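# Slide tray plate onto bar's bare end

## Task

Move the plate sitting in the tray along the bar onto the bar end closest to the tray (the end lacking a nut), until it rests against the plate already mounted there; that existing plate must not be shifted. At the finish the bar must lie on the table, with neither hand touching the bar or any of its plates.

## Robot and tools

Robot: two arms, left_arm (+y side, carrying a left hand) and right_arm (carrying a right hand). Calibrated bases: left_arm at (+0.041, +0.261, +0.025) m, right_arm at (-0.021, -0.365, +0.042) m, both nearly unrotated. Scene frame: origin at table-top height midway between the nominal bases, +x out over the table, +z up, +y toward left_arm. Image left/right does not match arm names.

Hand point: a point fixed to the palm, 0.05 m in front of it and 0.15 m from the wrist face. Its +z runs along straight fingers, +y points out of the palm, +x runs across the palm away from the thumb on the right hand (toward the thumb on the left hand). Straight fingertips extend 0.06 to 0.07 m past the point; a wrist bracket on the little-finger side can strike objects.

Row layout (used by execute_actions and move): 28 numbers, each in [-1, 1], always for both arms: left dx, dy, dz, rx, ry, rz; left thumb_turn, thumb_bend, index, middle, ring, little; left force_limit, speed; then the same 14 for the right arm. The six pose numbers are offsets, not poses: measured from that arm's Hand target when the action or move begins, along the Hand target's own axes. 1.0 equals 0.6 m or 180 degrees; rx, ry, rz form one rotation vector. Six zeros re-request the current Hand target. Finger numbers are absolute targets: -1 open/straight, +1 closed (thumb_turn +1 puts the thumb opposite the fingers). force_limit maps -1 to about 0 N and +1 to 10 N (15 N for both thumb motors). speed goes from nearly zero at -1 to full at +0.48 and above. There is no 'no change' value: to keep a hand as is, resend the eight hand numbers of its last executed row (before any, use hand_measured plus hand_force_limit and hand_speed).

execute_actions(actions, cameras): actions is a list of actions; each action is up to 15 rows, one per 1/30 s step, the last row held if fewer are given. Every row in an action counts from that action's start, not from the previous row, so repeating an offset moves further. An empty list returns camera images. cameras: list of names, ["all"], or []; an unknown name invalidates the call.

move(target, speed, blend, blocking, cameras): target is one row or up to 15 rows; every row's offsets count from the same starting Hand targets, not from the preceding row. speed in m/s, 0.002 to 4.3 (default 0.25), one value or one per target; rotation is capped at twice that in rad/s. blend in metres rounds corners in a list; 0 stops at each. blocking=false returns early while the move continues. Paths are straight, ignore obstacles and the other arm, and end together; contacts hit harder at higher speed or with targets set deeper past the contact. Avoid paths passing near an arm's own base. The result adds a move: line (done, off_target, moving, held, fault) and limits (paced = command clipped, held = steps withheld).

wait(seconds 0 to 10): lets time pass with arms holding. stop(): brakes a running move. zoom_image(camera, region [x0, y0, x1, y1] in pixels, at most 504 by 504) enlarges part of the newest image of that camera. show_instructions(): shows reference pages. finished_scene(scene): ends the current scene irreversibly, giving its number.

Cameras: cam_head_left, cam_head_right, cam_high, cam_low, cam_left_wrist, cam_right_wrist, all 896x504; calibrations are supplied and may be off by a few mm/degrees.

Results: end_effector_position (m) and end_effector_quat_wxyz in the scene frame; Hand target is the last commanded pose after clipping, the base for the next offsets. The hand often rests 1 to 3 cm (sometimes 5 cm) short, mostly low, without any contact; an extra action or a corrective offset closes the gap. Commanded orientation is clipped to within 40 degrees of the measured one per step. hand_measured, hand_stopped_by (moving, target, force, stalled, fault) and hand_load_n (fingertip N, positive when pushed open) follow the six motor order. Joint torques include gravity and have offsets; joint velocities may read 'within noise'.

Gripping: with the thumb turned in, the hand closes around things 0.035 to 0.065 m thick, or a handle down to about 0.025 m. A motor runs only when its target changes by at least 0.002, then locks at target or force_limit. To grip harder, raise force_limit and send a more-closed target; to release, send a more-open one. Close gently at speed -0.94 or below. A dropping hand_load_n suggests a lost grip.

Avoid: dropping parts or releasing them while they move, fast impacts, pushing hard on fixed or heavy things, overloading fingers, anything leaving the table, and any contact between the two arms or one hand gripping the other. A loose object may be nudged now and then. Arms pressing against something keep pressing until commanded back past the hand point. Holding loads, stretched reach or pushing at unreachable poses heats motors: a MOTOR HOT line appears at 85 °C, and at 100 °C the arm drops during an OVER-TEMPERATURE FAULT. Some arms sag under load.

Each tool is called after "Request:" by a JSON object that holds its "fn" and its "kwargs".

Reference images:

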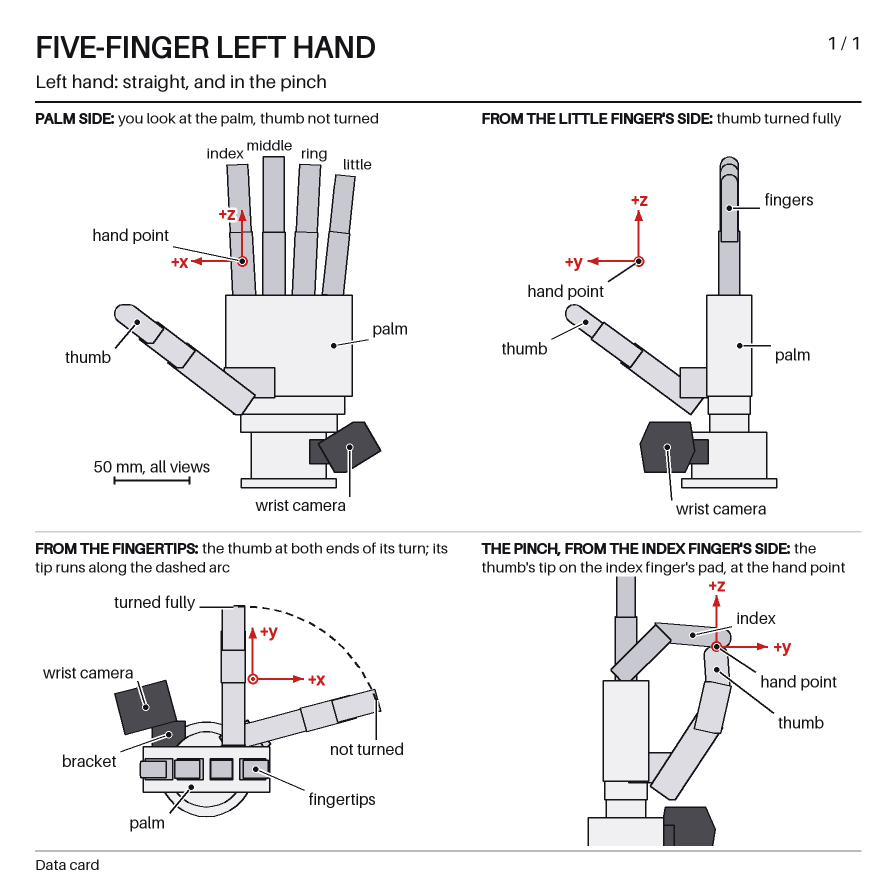

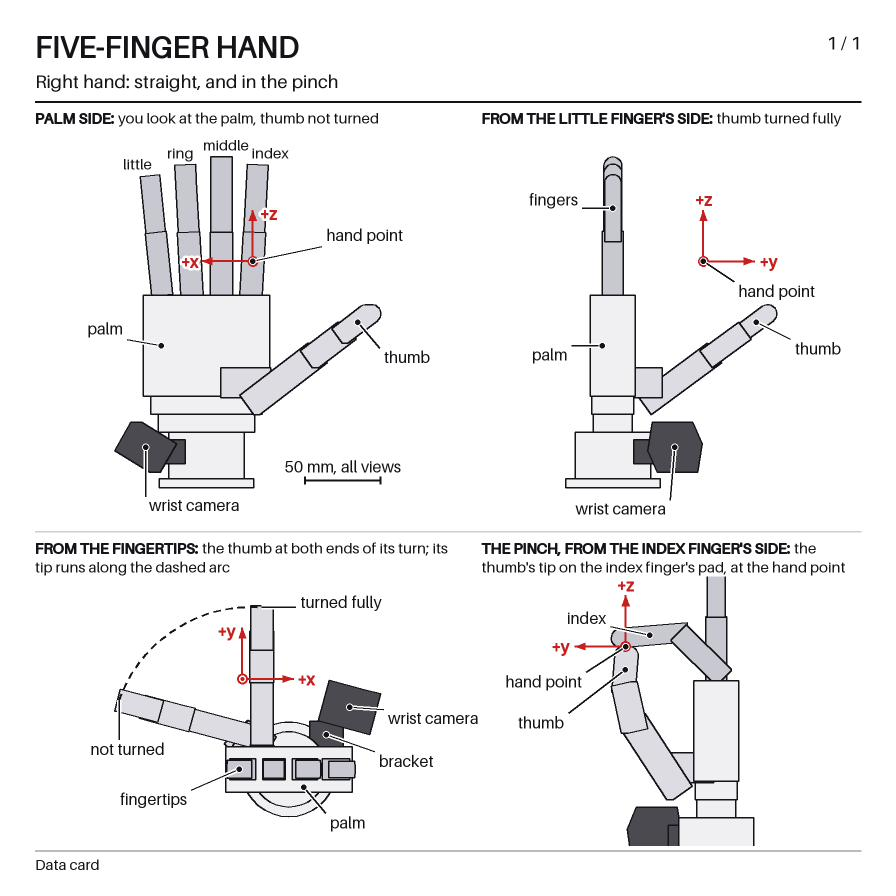

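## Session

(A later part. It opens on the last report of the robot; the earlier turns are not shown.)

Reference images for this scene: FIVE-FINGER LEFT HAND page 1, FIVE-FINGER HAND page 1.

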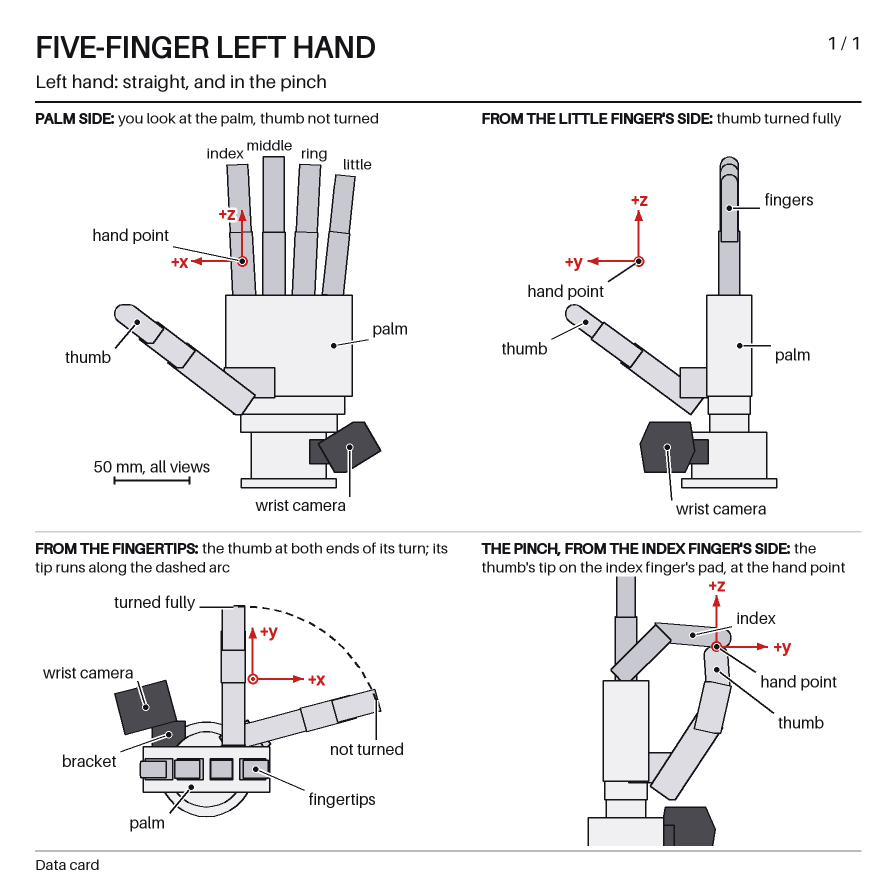

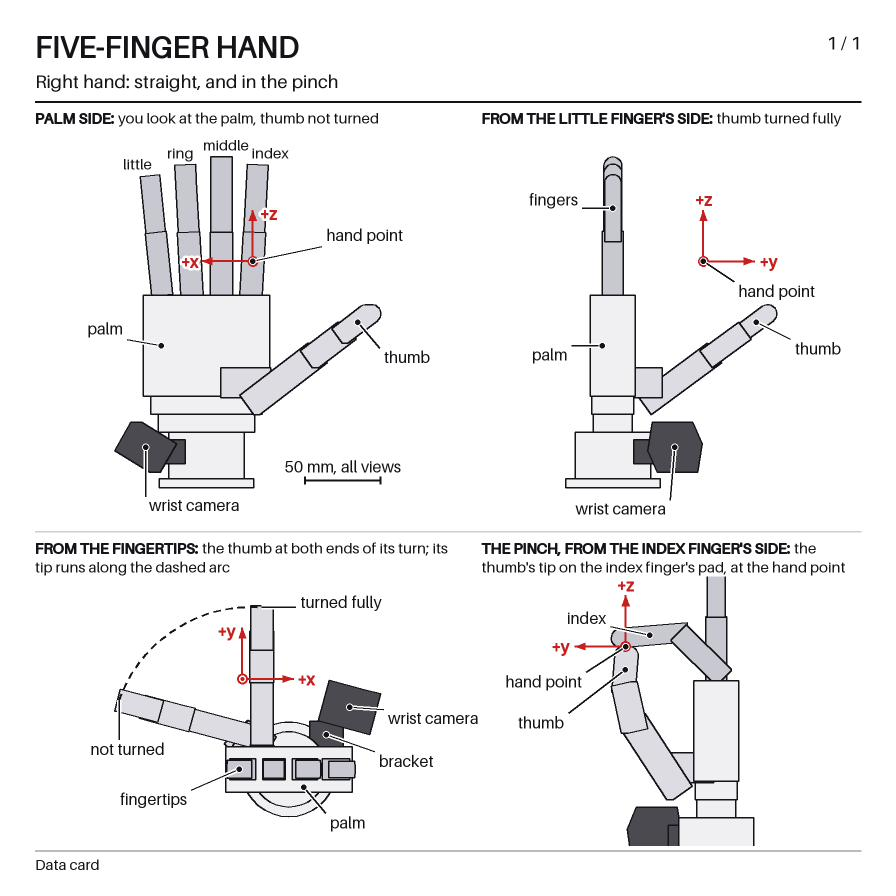

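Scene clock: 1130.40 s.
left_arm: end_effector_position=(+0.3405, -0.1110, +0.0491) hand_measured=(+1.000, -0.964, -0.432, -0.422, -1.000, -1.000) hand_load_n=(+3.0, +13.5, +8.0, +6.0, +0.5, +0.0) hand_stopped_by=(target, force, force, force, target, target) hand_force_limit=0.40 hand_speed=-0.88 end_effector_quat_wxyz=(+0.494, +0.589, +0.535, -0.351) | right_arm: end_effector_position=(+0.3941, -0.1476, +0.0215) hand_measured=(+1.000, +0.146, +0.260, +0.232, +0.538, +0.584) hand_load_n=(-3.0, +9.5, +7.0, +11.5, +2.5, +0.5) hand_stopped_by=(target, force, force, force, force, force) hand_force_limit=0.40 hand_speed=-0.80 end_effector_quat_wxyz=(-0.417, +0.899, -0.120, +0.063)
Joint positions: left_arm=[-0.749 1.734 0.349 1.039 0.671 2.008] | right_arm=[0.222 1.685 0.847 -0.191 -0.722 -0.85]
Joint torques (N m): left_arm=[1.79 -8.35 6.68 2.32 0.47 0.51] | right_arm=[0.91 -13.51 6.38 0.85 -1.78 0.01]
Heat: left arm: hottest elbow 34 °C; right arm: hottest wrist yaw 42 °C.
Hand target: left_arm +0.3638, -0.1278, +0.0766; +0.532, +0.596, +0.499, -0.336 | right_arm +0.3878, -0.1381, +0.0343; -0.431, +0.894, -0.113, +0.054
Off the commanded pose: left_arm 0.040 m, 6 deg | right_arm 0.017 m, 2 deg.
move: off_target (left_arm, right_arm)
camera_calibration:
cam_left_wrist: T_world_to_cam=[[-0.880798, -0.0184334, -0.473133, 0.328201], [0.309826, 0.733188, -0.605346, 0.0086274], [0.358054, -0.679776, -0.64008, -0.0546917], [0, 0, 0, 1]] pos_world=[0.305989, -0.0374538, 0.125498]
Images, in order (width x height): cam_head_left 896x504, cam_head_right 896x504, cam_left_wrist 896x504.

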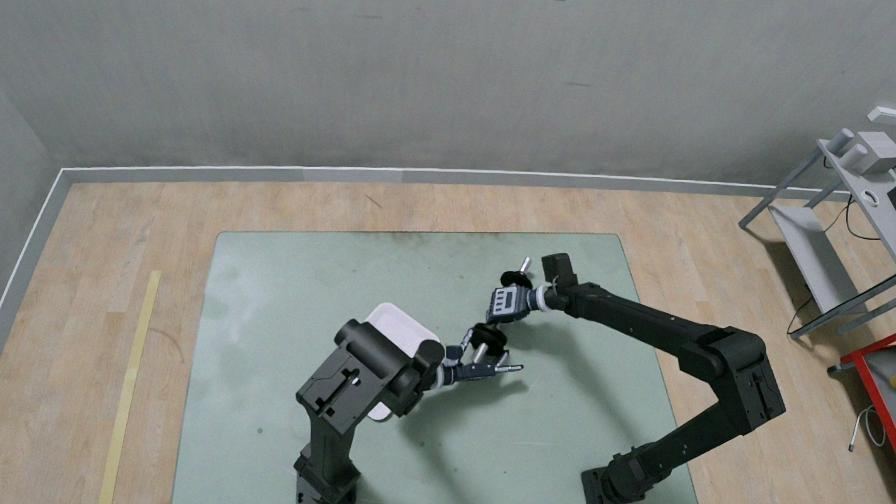

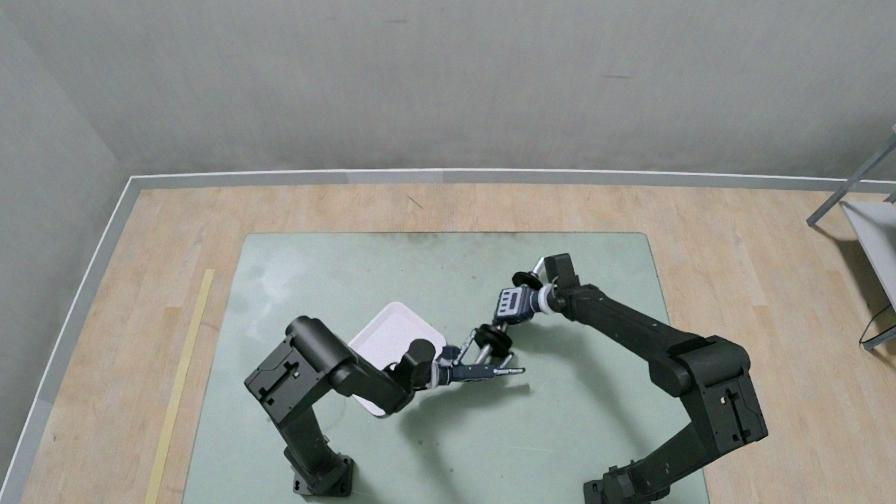

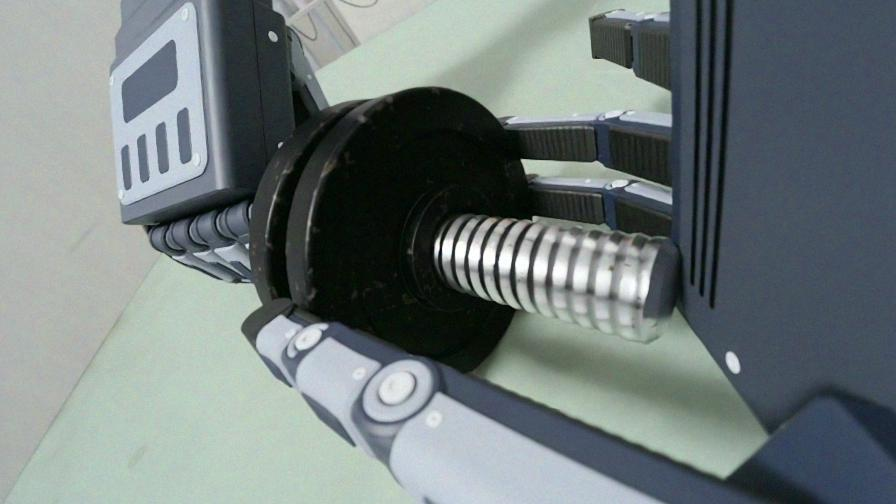

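Request:
{"fn": "move", "kwargs": {"target": [0.0025, 0.019, 0.0161, 0, 0, 0, 1, -0.6, -0.1, -0.05, -1, -1, 0.4, -0.88, 0, 0, 0, 0, 0, 0, 1, 0.56, 0.64, 0.64, 0.74, 0.74, 0.4, -0.8], "speed": 0.03, "cameras": ["cam_left_wrist","cam_head_right","cam_right_wrist"]}}

Request:
{"fn": "zoom_image", "kwargs": {"camera": "cam_head_right", "region": [450, 310, 550, 390]}}

Request:
{"fn": "zoom_image", "kwargs": {"camera": "cam_right_wrist", "region": [200, 200, 400, 420]}}

Request:
{"fn": "zoom_image", "kwargs": {"camera": "cam_left_wrist", "region": [200, 80, 420, 320]}}

Scene clock: 1141.67 s.
left_arm: end_effector_position=(+0.3424, -0.1112, +0.0487) hand_measured=(+1.000, -0.964, -0.432, -0.422, -1.000, -1.000) hand_load_n=(+0.5, +15.5, +4.5, +4.0, +0.0, +0.0) hand_stopped_by=(target, force, force, force, target, target) hand_force_limit=0.40 hand_speed=-0.88 end_effector_quat_wxyz=(+0.493, +0.595, +0.530, -0.350) | right_arm: end_effector_position=(+0.3942, -0.1484, +0.0215) hand_measured=(+1.000, +0.146, +0.260, +0.232, +0.538, +0.584) hand_load_n=(-3.0, +10.0, +7.0, +11.5, +1.0, +0.0) hand_stopped_by=(target, force, force, force, force, force) hand_force_limit=0.40 hand_speed=-0.80 end_effector_quat_wxyz=(-0.417, +0.898, -0.121, +0.063)
Joint positions: left_arm=[-0.74 1.734 0.356 1.023 0.687 2.027] | right_arm=[0.22 1.685 0.847 -0.192 -0.722 -0.85]
Joint torques (N m): left_arm=[1.44 -7.65 9.06 1.84 0.2 0.29] | right_arm=[1.03 -13.33 6.37 0.9 -1.74 0.01]
Heat: left arm: hottest elbow 35 °C; right arm: hottest wrist yaw 42 °C.
Hand target: left_arm +0.3764, -0.1361, +0.0767; +0.532, +0.596, +0.499, -0.336 | right_arm +0.3878, -0.1381, +0.0343; -0.431, +0.894, -0.113, +0.054
Off the commanded pose: left_arm 0.051 m, 6 deg | right_arm 0.018 m, 2 deg.
move: off_target (left_arm, right_arm)
camera_calibration:
cam_left_wrist: T_world_to_cam=[[-0.877323, -0.0060639, -0.479862, 0.330146], [0.322795, 0.732463, -0.599417, 0.00316197], [0.355116, -0.680779, -0.64065, -0.0548304], [0, 0, 0, 1]] pos_world=[0.308095, -0.0376414, 0.125193]
cam_right_wrist: T_world_to_cam=[[0.0862892, -0.657063, -0.74888, -0.111226], [-0.946711, -0.288208, 0.143788, 0.327224], [-0.310311, 0.696566, -0.646918, 0.361286], [0, 0, 0, 1]] pos_world=[0.431495, -0.230433, 0.103377]
Images, in order (width x height): cam_head_right 896x504, cam_left_wrist 896x504, cam_right_wrist 896x504.

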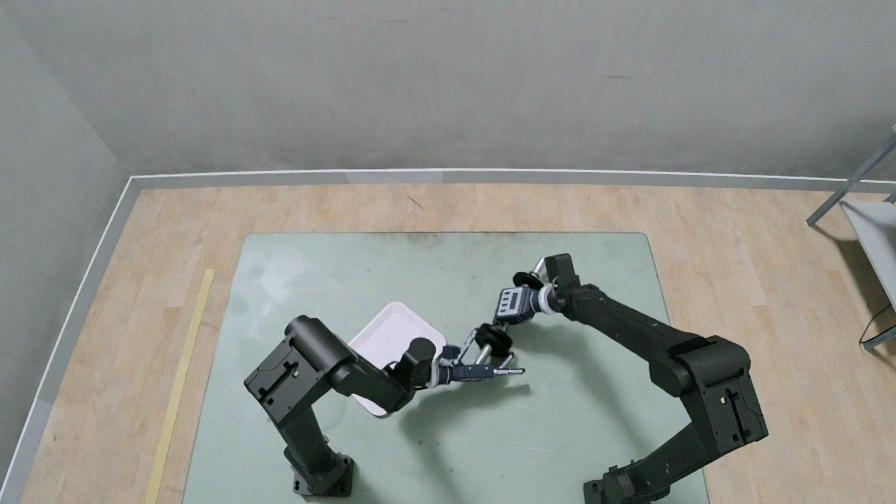

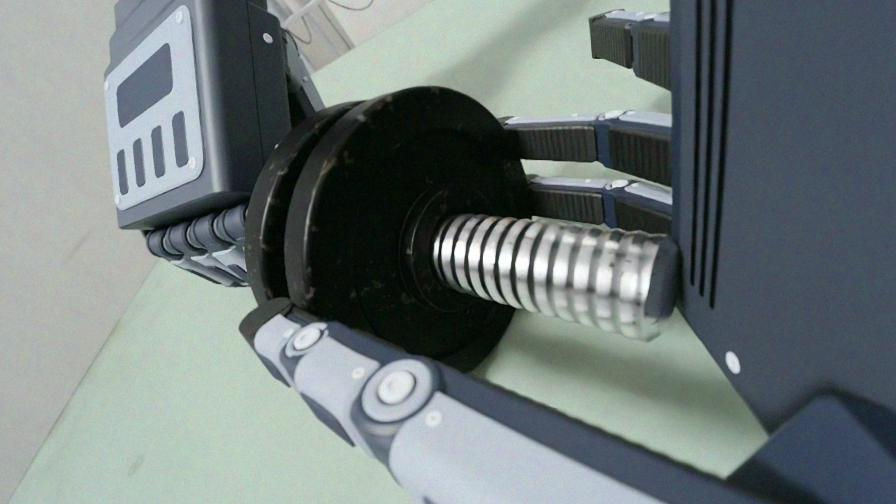

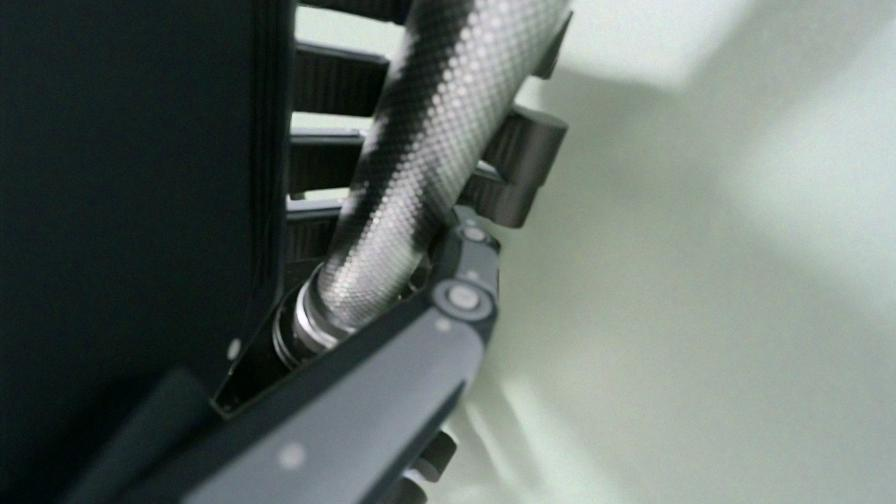

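Scaled by 5.040.

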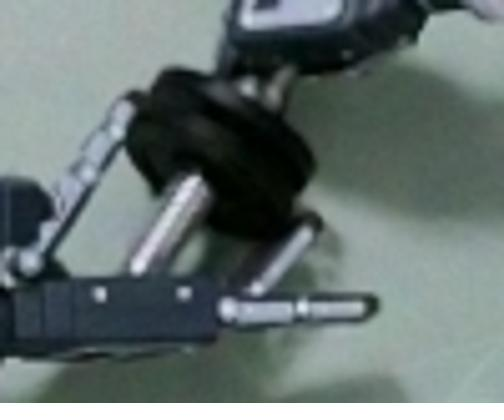

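Scaled by 2.291.

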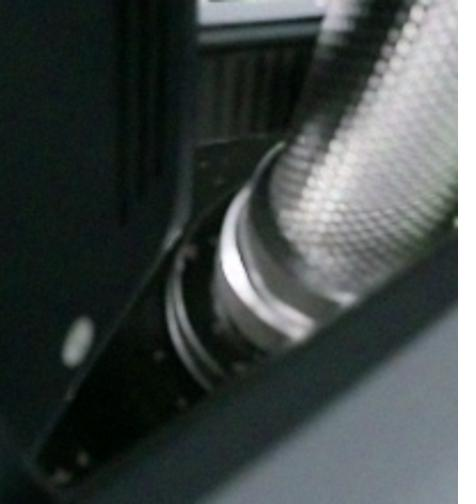

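Scaled by 2.100.

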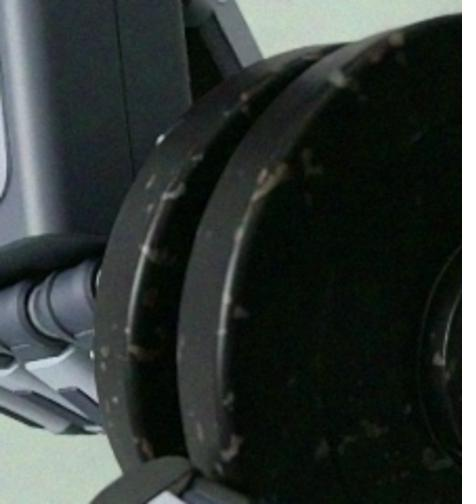

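Request:
{"fn": "move", "kwargs": {"target": [0.0295, -0.0603, -0.0365, 0.0113, 0.016, -0.023, 1, -0.6, -0.1, -0.05, -1, -1, 0.4, -0.88, 0, 0, 0, 0, 0, 0, 1, 0.56, 0.64, 0.64, 0.74, 0.74, 0.4, -0.8], "speed": 0.04, "cameras": ["cam_left_wrist","cam_low","cam_head_right"]}}

Request:
{"fn": "zoom_image", "kwargs": {"camera": "cam_low", "region": [440, 240, 520, 300]}}

Request:
{"fn": "zoom_image", "kwargs": {"camera": "cam_head_right", "region": [450, 310, 550, 390]}}

Scene clock: 1176.30 s.
left_arm: end_effector_position=(+0.3412, -0.1102, +0.0478) hand_measured=(+1.000, -0.964, -0.432, -0.422, -1.000, -1.000) hand_load_n=(+0.5, +14.5, +6.5, +5.5, +0.0, +0.0) hand_stopped_by=(target, force, force, force, target, target) hand_force_limit=0.40 hand_speed=-0.88 end_effector_quat_wxyz=(+0.491, +0.595, +0.531, -0.350) | right_arm: end_effector_position=(+0.3942, -0.1484, +0.0215) hand_measured=(+1.000, +0.146, +0.260, +0.232, +0.538, +0.584) hand_load_n=(-3.0, +10.0, +7.0, +11.0, +1.5, +0.0) hand_stopped_by=(target, force, force, force, force, force) hand_force_limit=0.40 hand_speed=-0.80 end_effector_quat_wxyz=(-0.417, +0.898, -0.121, +0.063)
Joint positions: left_arm=[-0.74 1.732 0.353 1.019 0.687 2.028] | right_arm=[0.22 1.685 0.847 -0.192 -0.722 -0.85]
Joint torques (N m): left_arm=[0.85 -8.59 3.28 1.48 0.19 0.01] | right_arm=[1.26 -13.39 6.35 0.92 -1.73 0.01]
Heat: left arm: hottest elbow 37 °C; right arm: hottest wrist yaw 42 °C.
Hand target: left_arm +0.3439, -0.1129, +0.0539; +0.496, +0.595, +0.527, -0.349 | right_arm +0.3878, -0.1381, +0.0342; -0.431, +0.894, -0.113, +0.054
Off the commanded pose: left_arm 0.007 m, 1 deg | right_arm 0.018 m, 2 deg.
move: off_target (right_arm)
camera_calibration:
cam_left_wrist: T_world_to_cam=[[-0.878802, -0.00417354, -0.477169, 0.329302], [0.321296, 0.734155, -0.598151, 0.00292776], [0.352812, -0.678969, -0.643836, -0.0531088], [0, 0, 0, 1]] pos_world=[0.307188, -0.0368343, 0.12469]
Images, in order (width x height): cam_head_right 896x504, cam_low 896x504, cam_left_wrist 896x504.

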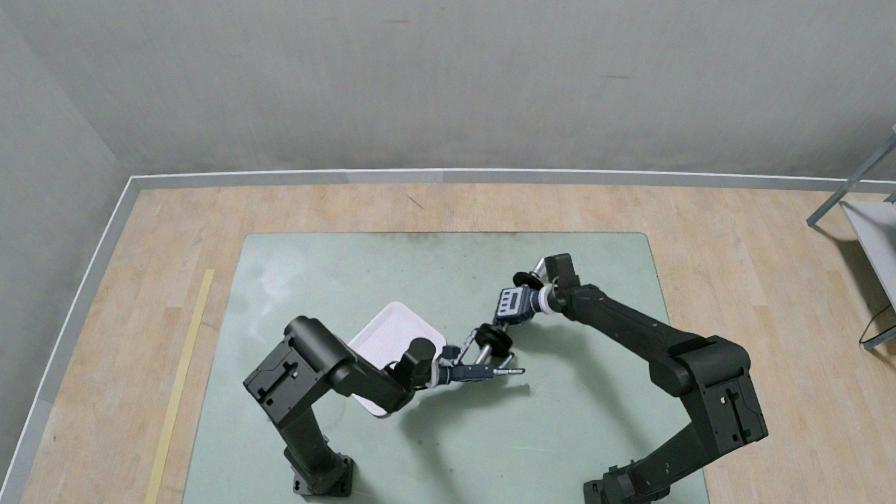

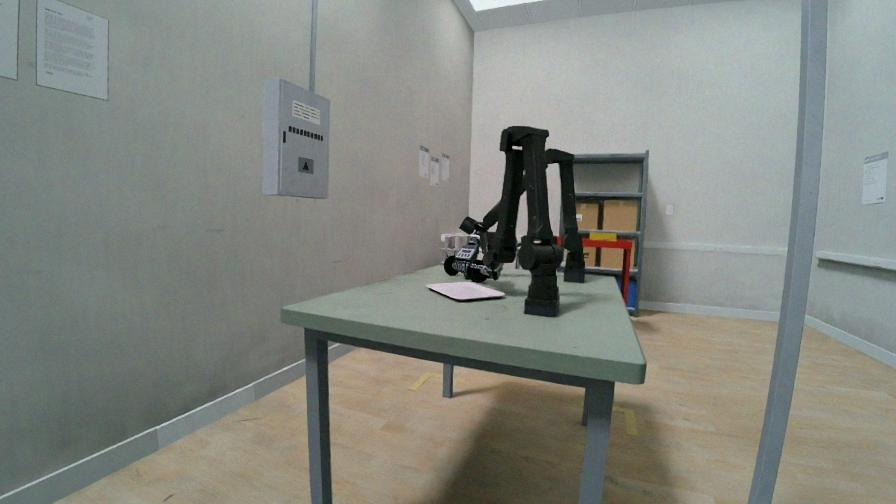

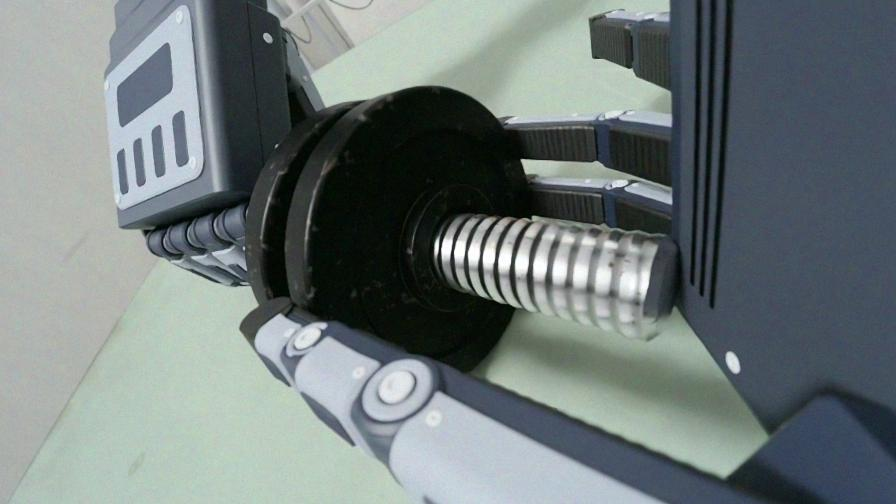

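Scaled by 6.300.

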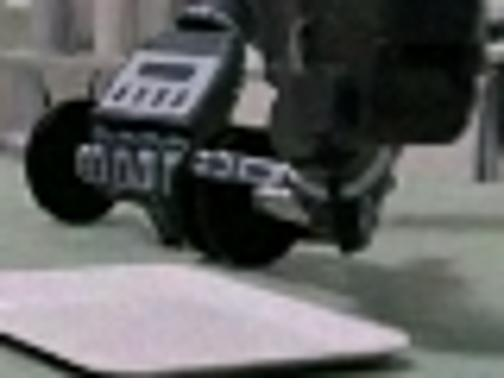

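Scaled by 5.040.

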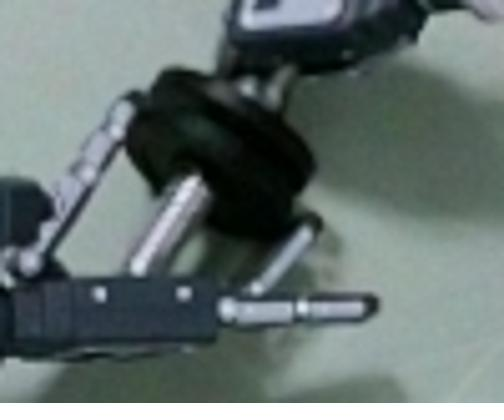

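Request:
{"fn": "move", "kwargs": {"target": [0, 0, 0, 0, 0, 0, 1, -1, -1, -1, -1, -1, 0.4, -0.5, 0, 0, 0, 0, 0, 0, 1, 0.56, 0.64, 0.64, 0.74, 0.74, 0.4, -0.8], "speed": 0.04, "cameras": ["cam_left_wrist","cam_head_right"]}}

Request:
{"fn": "zoom_image", "kwargs": {"camera": "cam_head_right", "region": [450, 310, 550, 390]}}

Scene clock: 1188.97 s.
left_arm: end_effector_position=(+0.3410, -0.1100, +0.0491) hand_measured=(+1.000, -1.000, -1.000, -1.000, -1.000, -1.000) hand_load_n=(+0.5, +0.0, +0.0, +0.0, +0.0, +0.0) hand_stopped_by=(target, target, target, target, target, target) hand_force_limit=0.40 hand_speed=-0.50 end_effector_quat_wxyz=(+0.492, +0.595, +0.531, -0.350) | right_arm: end_effector_position=(+0.3942, -0.1483, +0.0215) hand_measured=(+1.000, +0.146, +0.260, +0.232, +0.538, +0.584) hand_load_n=(-3.0, +10.0, +7.0, +11.5, +2.0, +0.0) hand_stopped_by=(target, force, force, force, force, force) hand_force_limit=0.40 hand_speed=-0.80 end_effector_quat_wxyz=(-0.418, +0.898, -0.121, +0.063)
Joint positions: left_arm=[-0.74 1.727 0.351 1.018 0.687 2.028] | right_arm=[0.22 1.685 0.847 -0.192 -0.723 -0.851]
Joint torques (N m): left_arm=[0.67 -8.12 3.34 1.57 0.19 0] | right_arm=[0.91 -13.57 6.32 0.94 -1.71 0.02]
Heat: left arm: hottest elbow 36 °C; right arm: hottest wrist yaw 42 °C.
Hand target: left_arm +0.3440, -0.1129, +0.0539; +0.496, +0.595, +0.527, -0.349 | right_arm +0.3878, -0.1381, +0.0343; -0.431, +0.894, -0.113, +0.054
Off the commanded pose: left_arm 0.006 m, 1 deg | right_arm 0.018 m, 2 deg.
move: off_target (right_arm)
camera_calibration:
cam_left_wrist: T_world_to_cam=[[-0.878102, -0.00505792, -0.478447, 0.329394], [0.321915, 0.733542, -0.598571, 0.00333574], [0.353989, -0.679625, -0.642496, -0.0526117], [0, 0, 0, 1]] pos_world=[0.306792, -0.0365371, 0.125791]
Images, in order (width x height): cam_head_right 896x504, cam_left_wrist 896x504.

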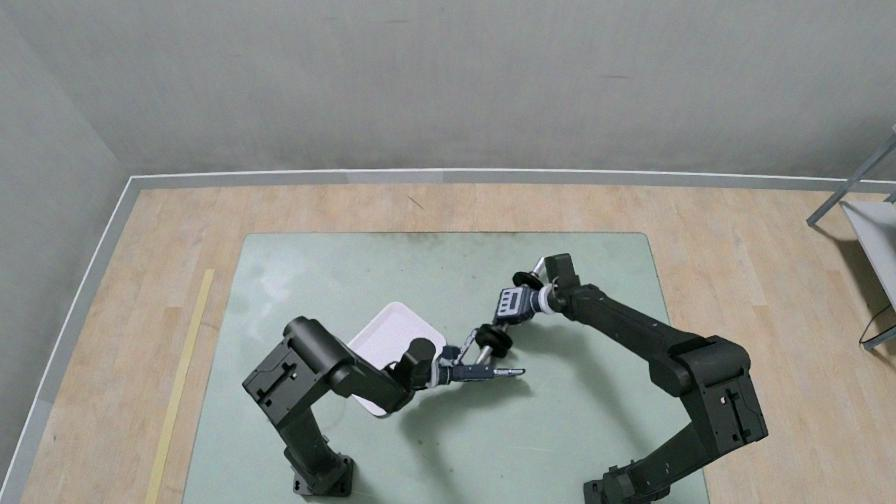

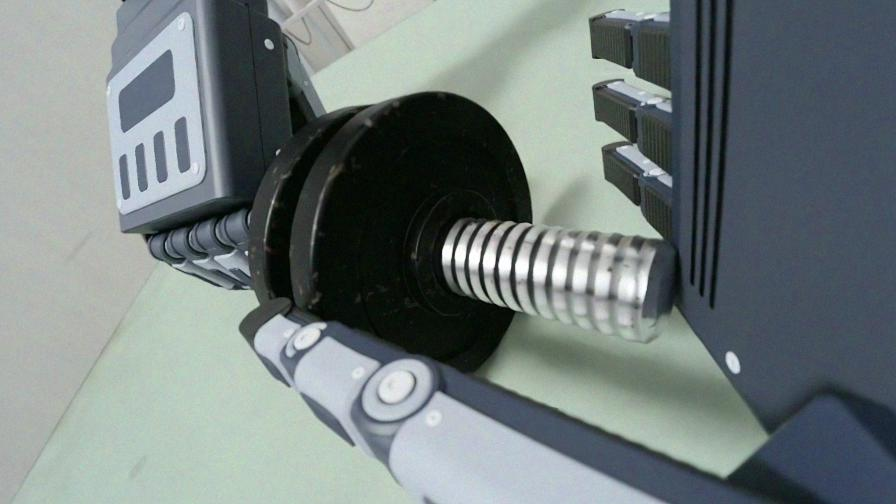

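Scaled by 5.040.

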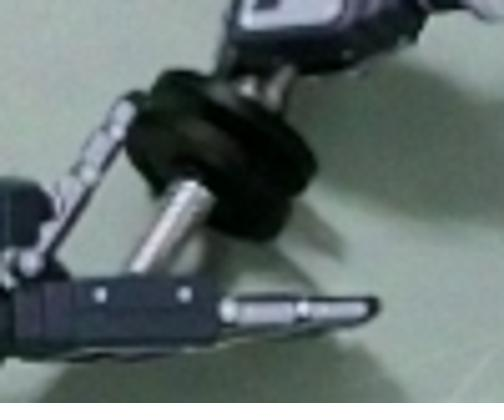

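Request:
{"fn": "move", "kwargs": {"target": [[-0.0002, 0.004, -0.005, 0, 0, 0, 1, -1, -1, -1, -1, -1, 0.4, -0.5, 0, 0, 0, 0, 0, 0, 1, 0.56, 0.64, 0.64, 0.74, 0.74, 0.4, -0.8],[-0.002, -0.101, -0.0872, 0, 0, 0, 1, -1, -1, -1, -1, -1, 0.4, -0.5, 0, 0, 0, 0, 0, 0, 1, 0.56, 0.64, 0.64, 0.74, 0.74, 0.4, -0.8]], "speed": 0.06, "cameras": ["cam_left_wrist","cam_head_right","cam_head_left","cam_right_wrist"]}}

Request:
{"fn": "zoom_image", "kwargs": {"camera": "cam_head_right", "region": [450, 230, 570, 380]}}

Request:
{"fn": "zoom_image", "kwargs": {"camera": "cam_left_wrist", "region": [160, 80, 460, 330]}}

Scene clock: 1204.57 s.
left_arm: end_effector_position=(+0.2811, -0.0632, +0.0482) hand_measured=(+1.000, -1.000, -1.000, -1.000, -1.000, -1.000) hand_load_n=(+0.5, +0.0, +0.0, +0.0, +0.0, +0.0) hand_stopped_by=(target, target, target, target, target, target) hand_force_limit=0.40 hand_speed=-0.50 end_effector_quat_wxyz=(+0.488, +0.598, +0.534, -0.345) | right_arm: end_effector_position=(+0.3942, -0.1483, +0.0215) hand_measured=(+1.000, +0.146, +0.260, +0.232, +0.538, +0.584) hand_load_n=(-3.0, +10.0, +7.0, +11.0, +2.0, +0.0) hand_stopped_by=(target, force, force, force, force, force) hand_force_limit=0.40 hand_speed=-0.80 end_effector_quat_wxyz=(-0.418, +0.898, -0.121, +0.063)
Joint positions: left_arm=[-0.773 1.655 0.151 1.139 0.65 2.025] | right_arm=[0.22 1.685 0.847 -0.192 -0.723 -0.851]
Joint torques (N m): left_arm=[0.15 -6.42 1.46 2.56 0.12 -0.21] | right_arm=[1.03 -13.51 6.34 0.92 -1.73 0.03]
Heat: left arm: hottest elbow 35 °C; right arm: hottest wrist yaw 42 °C.
Hand target: left_arm +0.2791, -0.0661, +0.0554; +0.496, +0.595, +0.527, -0.349 | right_arm +0.3878, -0.1381, +0.0343; -0.431, +0.894, -0.113, +0.054
Off the commanded pose: left_arm 0.008 m, 1 deg | right_arm 0.018 m, 2 deg.
move: off_target (right_arm)
camera_calibration:
cam_left_wrist: T_world_to_cam=[[-0.877325, -0.000532241, -0.479897, 0.276799], [0.321005, 0.742697, -0.58767, -0.01203], [0.356731, -0.669627, -0.651416, 0.0000197827], [0, 0, 0, 1]] pos_world=[0.246698, 0.00909519, 0.125778]
cam_right_wrist: T_world_to_cam=[[0.0871371, -0.656915, -0.748913, -0.111489], [-0.946604, -0.288841, 0.14322, 0.327121], [-0.3104, 0.696444, -0.647007, 0.361236], [0, 0, 0, 1]] pos_world=[0.431496, -0.230334, 0.103376]
Images, in order (width x height): cam_head_left 896x504, cam_head_right 896x504, cam_left_wrist 896x504, cam_right_wrist 896x504.

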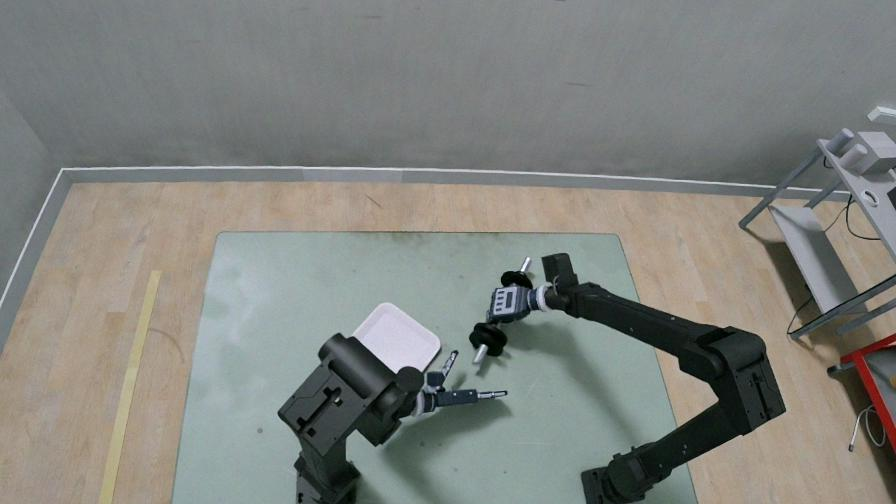

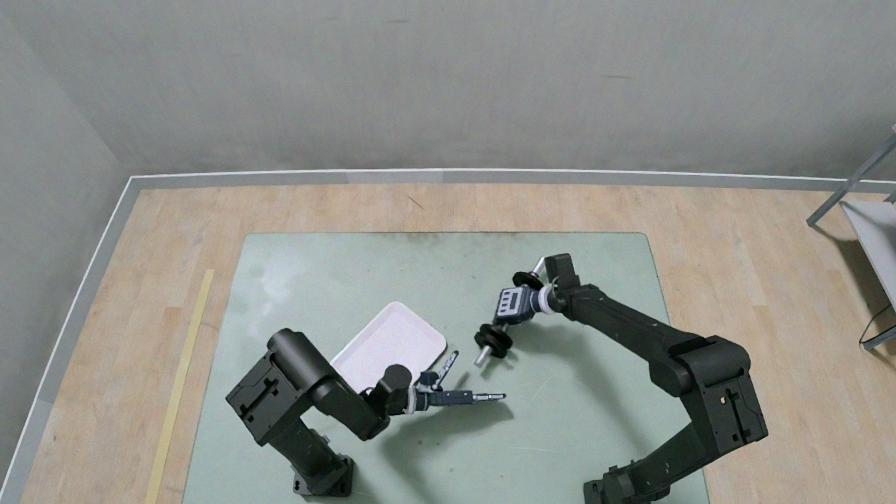

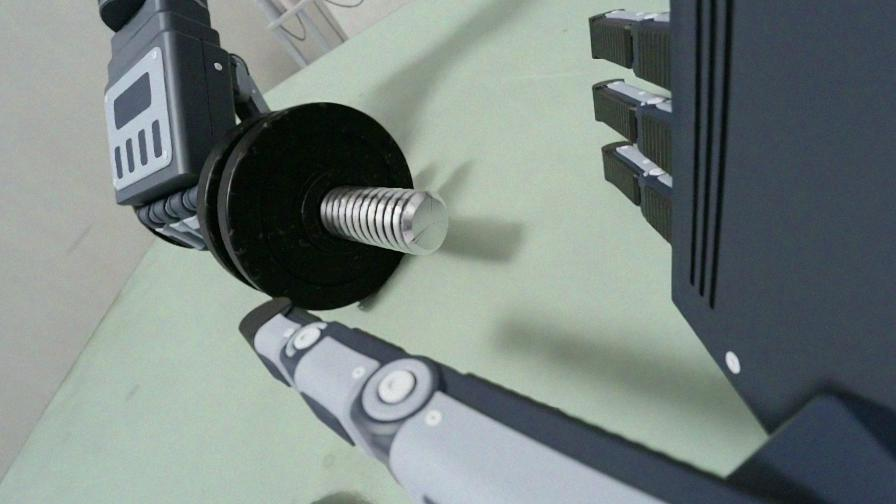

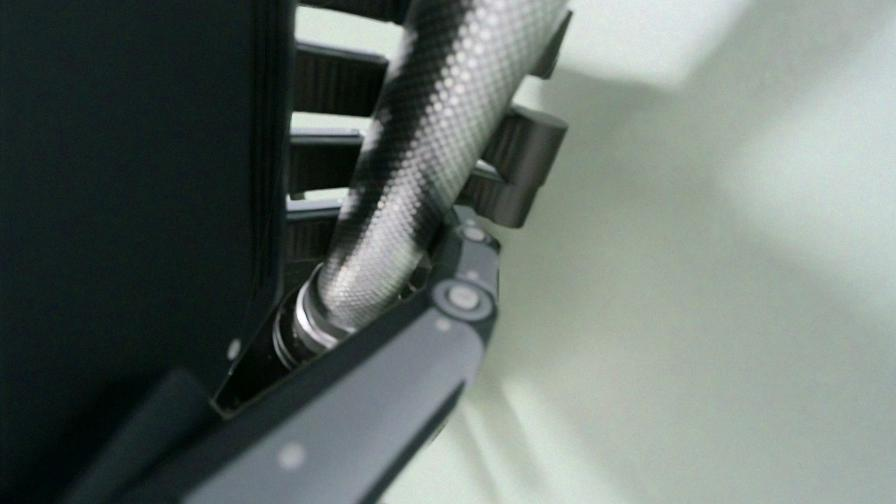

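Scaled by 3.360.

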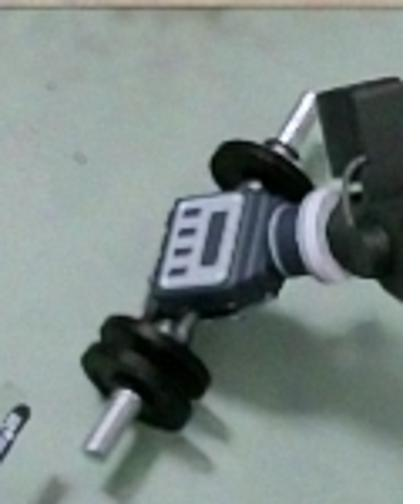

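Scaled by 1.680.

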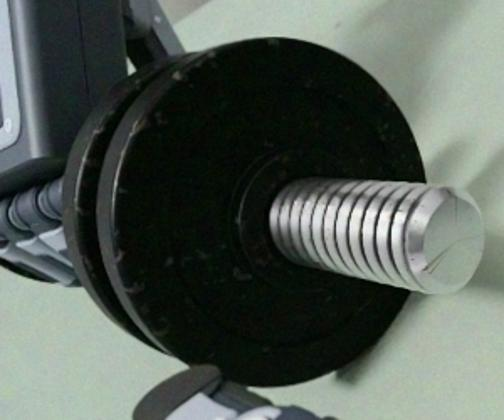

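Request:
{"fn": "zoom_image", "kwargs": {"camera": "cam_left_wrist", "region": [190, 100, 290, 300]}}

Request:
{"fn": "zoom_image", "kwargs": {"camera": "cam_head_left", "region": [460, 310, 520, 370]}}

Request:
{"fn": "zoom_image", "kwargs": {"camera": "cam_head_right", "region": [465, 310, 525, 370]}}

Scaled by 2.520.

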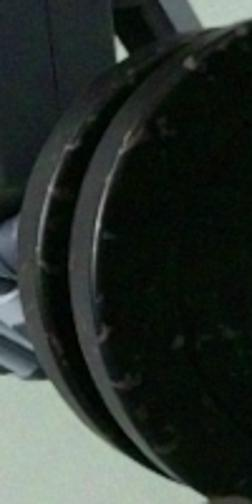

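Scaled by 8.400.

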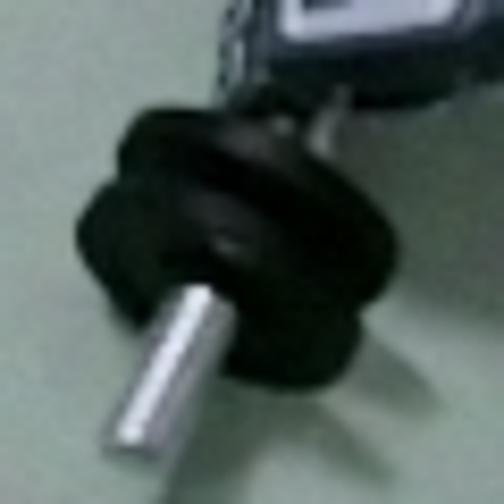

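Scaled by 8.400.

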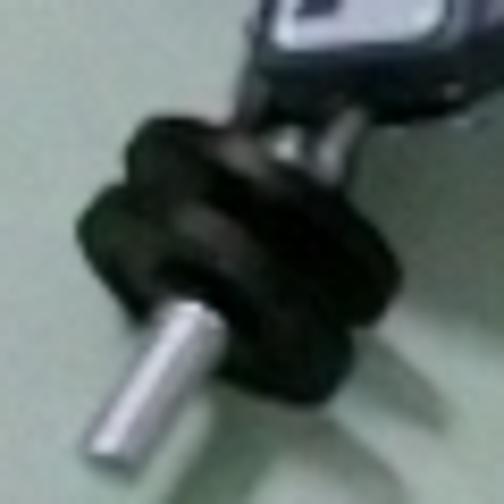

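Request:
{"fn": "move", "kwargs": {"target": [-0.1876, 0.0245, -0.0727, 0, 0, 0, 1, -1, -1, -1, -1, -1, 0.4, -0.5, 0.0145, 0.0087, -0.0108, 0, 0, 0, 1, 0.56, 0.64, 0.64, 0.74, 0.74, 0.4, -0.8], "speed": 0.12, "cameras": ["cam_low","cam_high","cam_right_wrist"]}}

Request:
{"fn": "zoom_image", "kwargs": {"camera": "cam_low", "region": [440, 240, 520, 300]}}

Request:
{"fn": "zoom_image", "kwargs": {"camera": "cam_high", "region": [320, 210, 400, 290]}}

Scene clock: 1257.43 s.
left_arm: end_effector_position=(+0.2577, -0.0421, +0.1496) hand_measured=(+1.000, -1.000, -1.000, -1.000, -1.000, -1.000) hand_load_n=(+0.0, +0.0, +0.0, -0.5, +0.0, +0.0) hand_stopped_by=(target, target, target, target, target, target) hand_force_limit=0.40 hand_speed=-0.50 end_effector_quat_wxyz=(+0.478, +0.592, +0.545, -0.351) | right_arm: end_effector_position=(+0.3904, -0.1529, +0.0215) hand_measured=(+1.000, +0.146, +0.260, +0.232, +0.538, +0.584) hand_load_n=(-3.0, +10.0, +7.5, +11.0, +0.5, +0.0) hand_stopped_by=(target, force, force, force, force, force) hand_force_limit=0.40 hand_speed=-0.80 end_effector_quat_wxyz=(-0.421, +0.898, -0.117, +0.054)
Joint positions: left_arm=[-0.781 0.799 0.179 0.241 0.642 1.998] | right_arm=[0.206 1.685 0.847 -0.218 -0.746 -0.875]
Joint torques (N m): left_arm=[-0.03 -1.49 11.52 1.47 0.12 0.08] | right_arm=[-0.03 -12.86 7.56 0.79 -1.34 -0.05]
Heat: left arm: hottest elbow 33 °C; right arm: hottest wrist yaw 42 °C.
Hand target: left_arm +0.2661, -0.0553, +0.1758; +0.496, +0.595, +0.527, -0.349 | right_arm +0.3942, -0.1483, +0.0342; -0.431, +0.894, -0.113, +0.054
Off the commanded pose: left_arm 0.031 m, 3 deg | right_arm 0.014 m, 1 deg.
move: off_target (left_arm, right_arm)
camera_calibration:
cam_right_wrist: T_world_to_cam=[[0.0870864, -0.649368, -0.755472, -0.112893], [-0.940801, -0.302979, 0.151976, 0.317558], [-0.32758, 0.697514, -0.637311, 0.369978], [0, 0, 0, 1]] pos_world=[0.429788, -0.235161, 0.102243]
Images, in order (width x height): cam_high 896x504, cam_low 896x504, cam_right_wrist 896x504.

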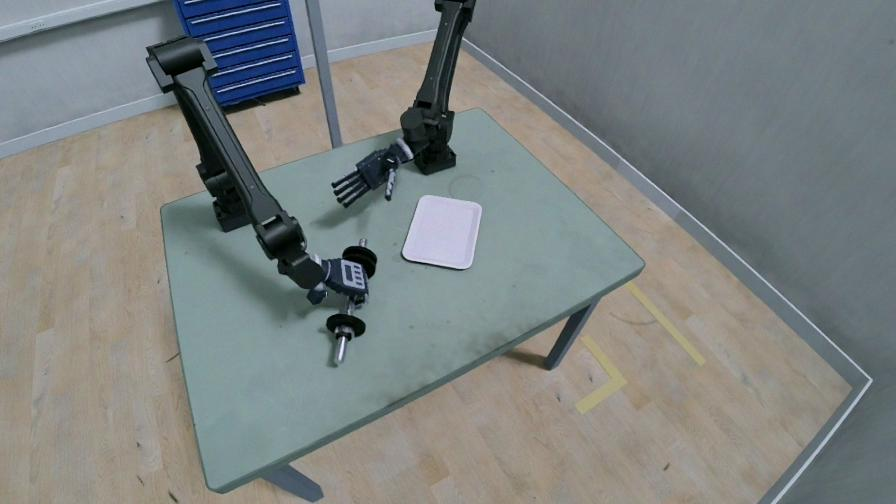

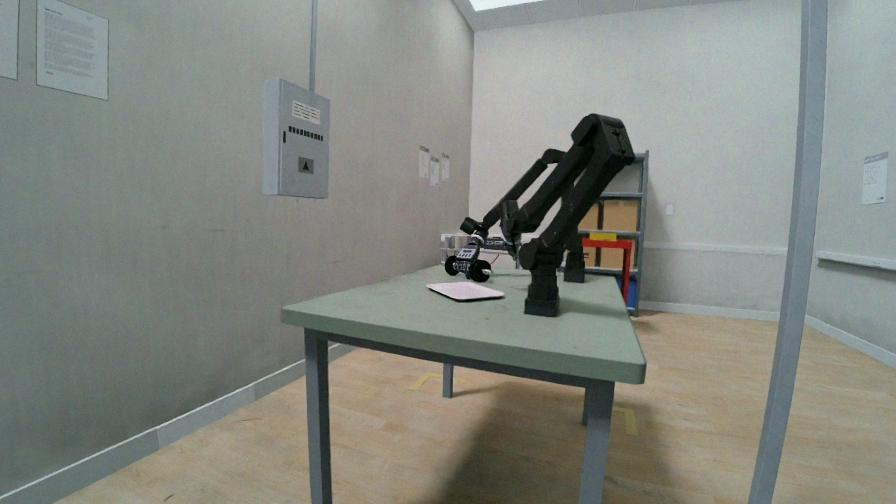

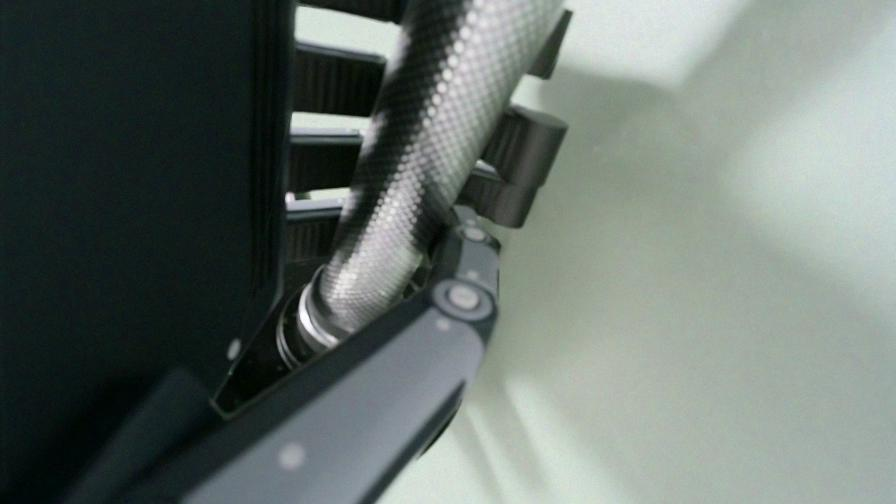

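Scaled by 6.300.

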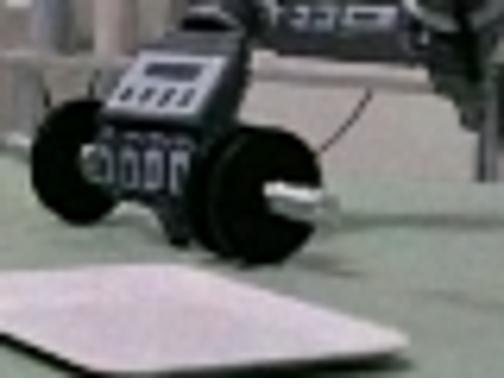

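Scaled by 6.300.

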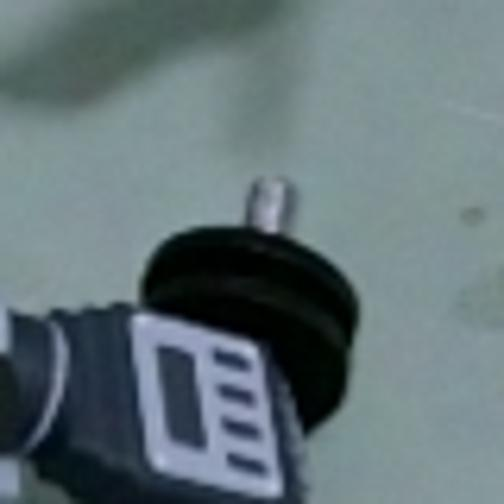

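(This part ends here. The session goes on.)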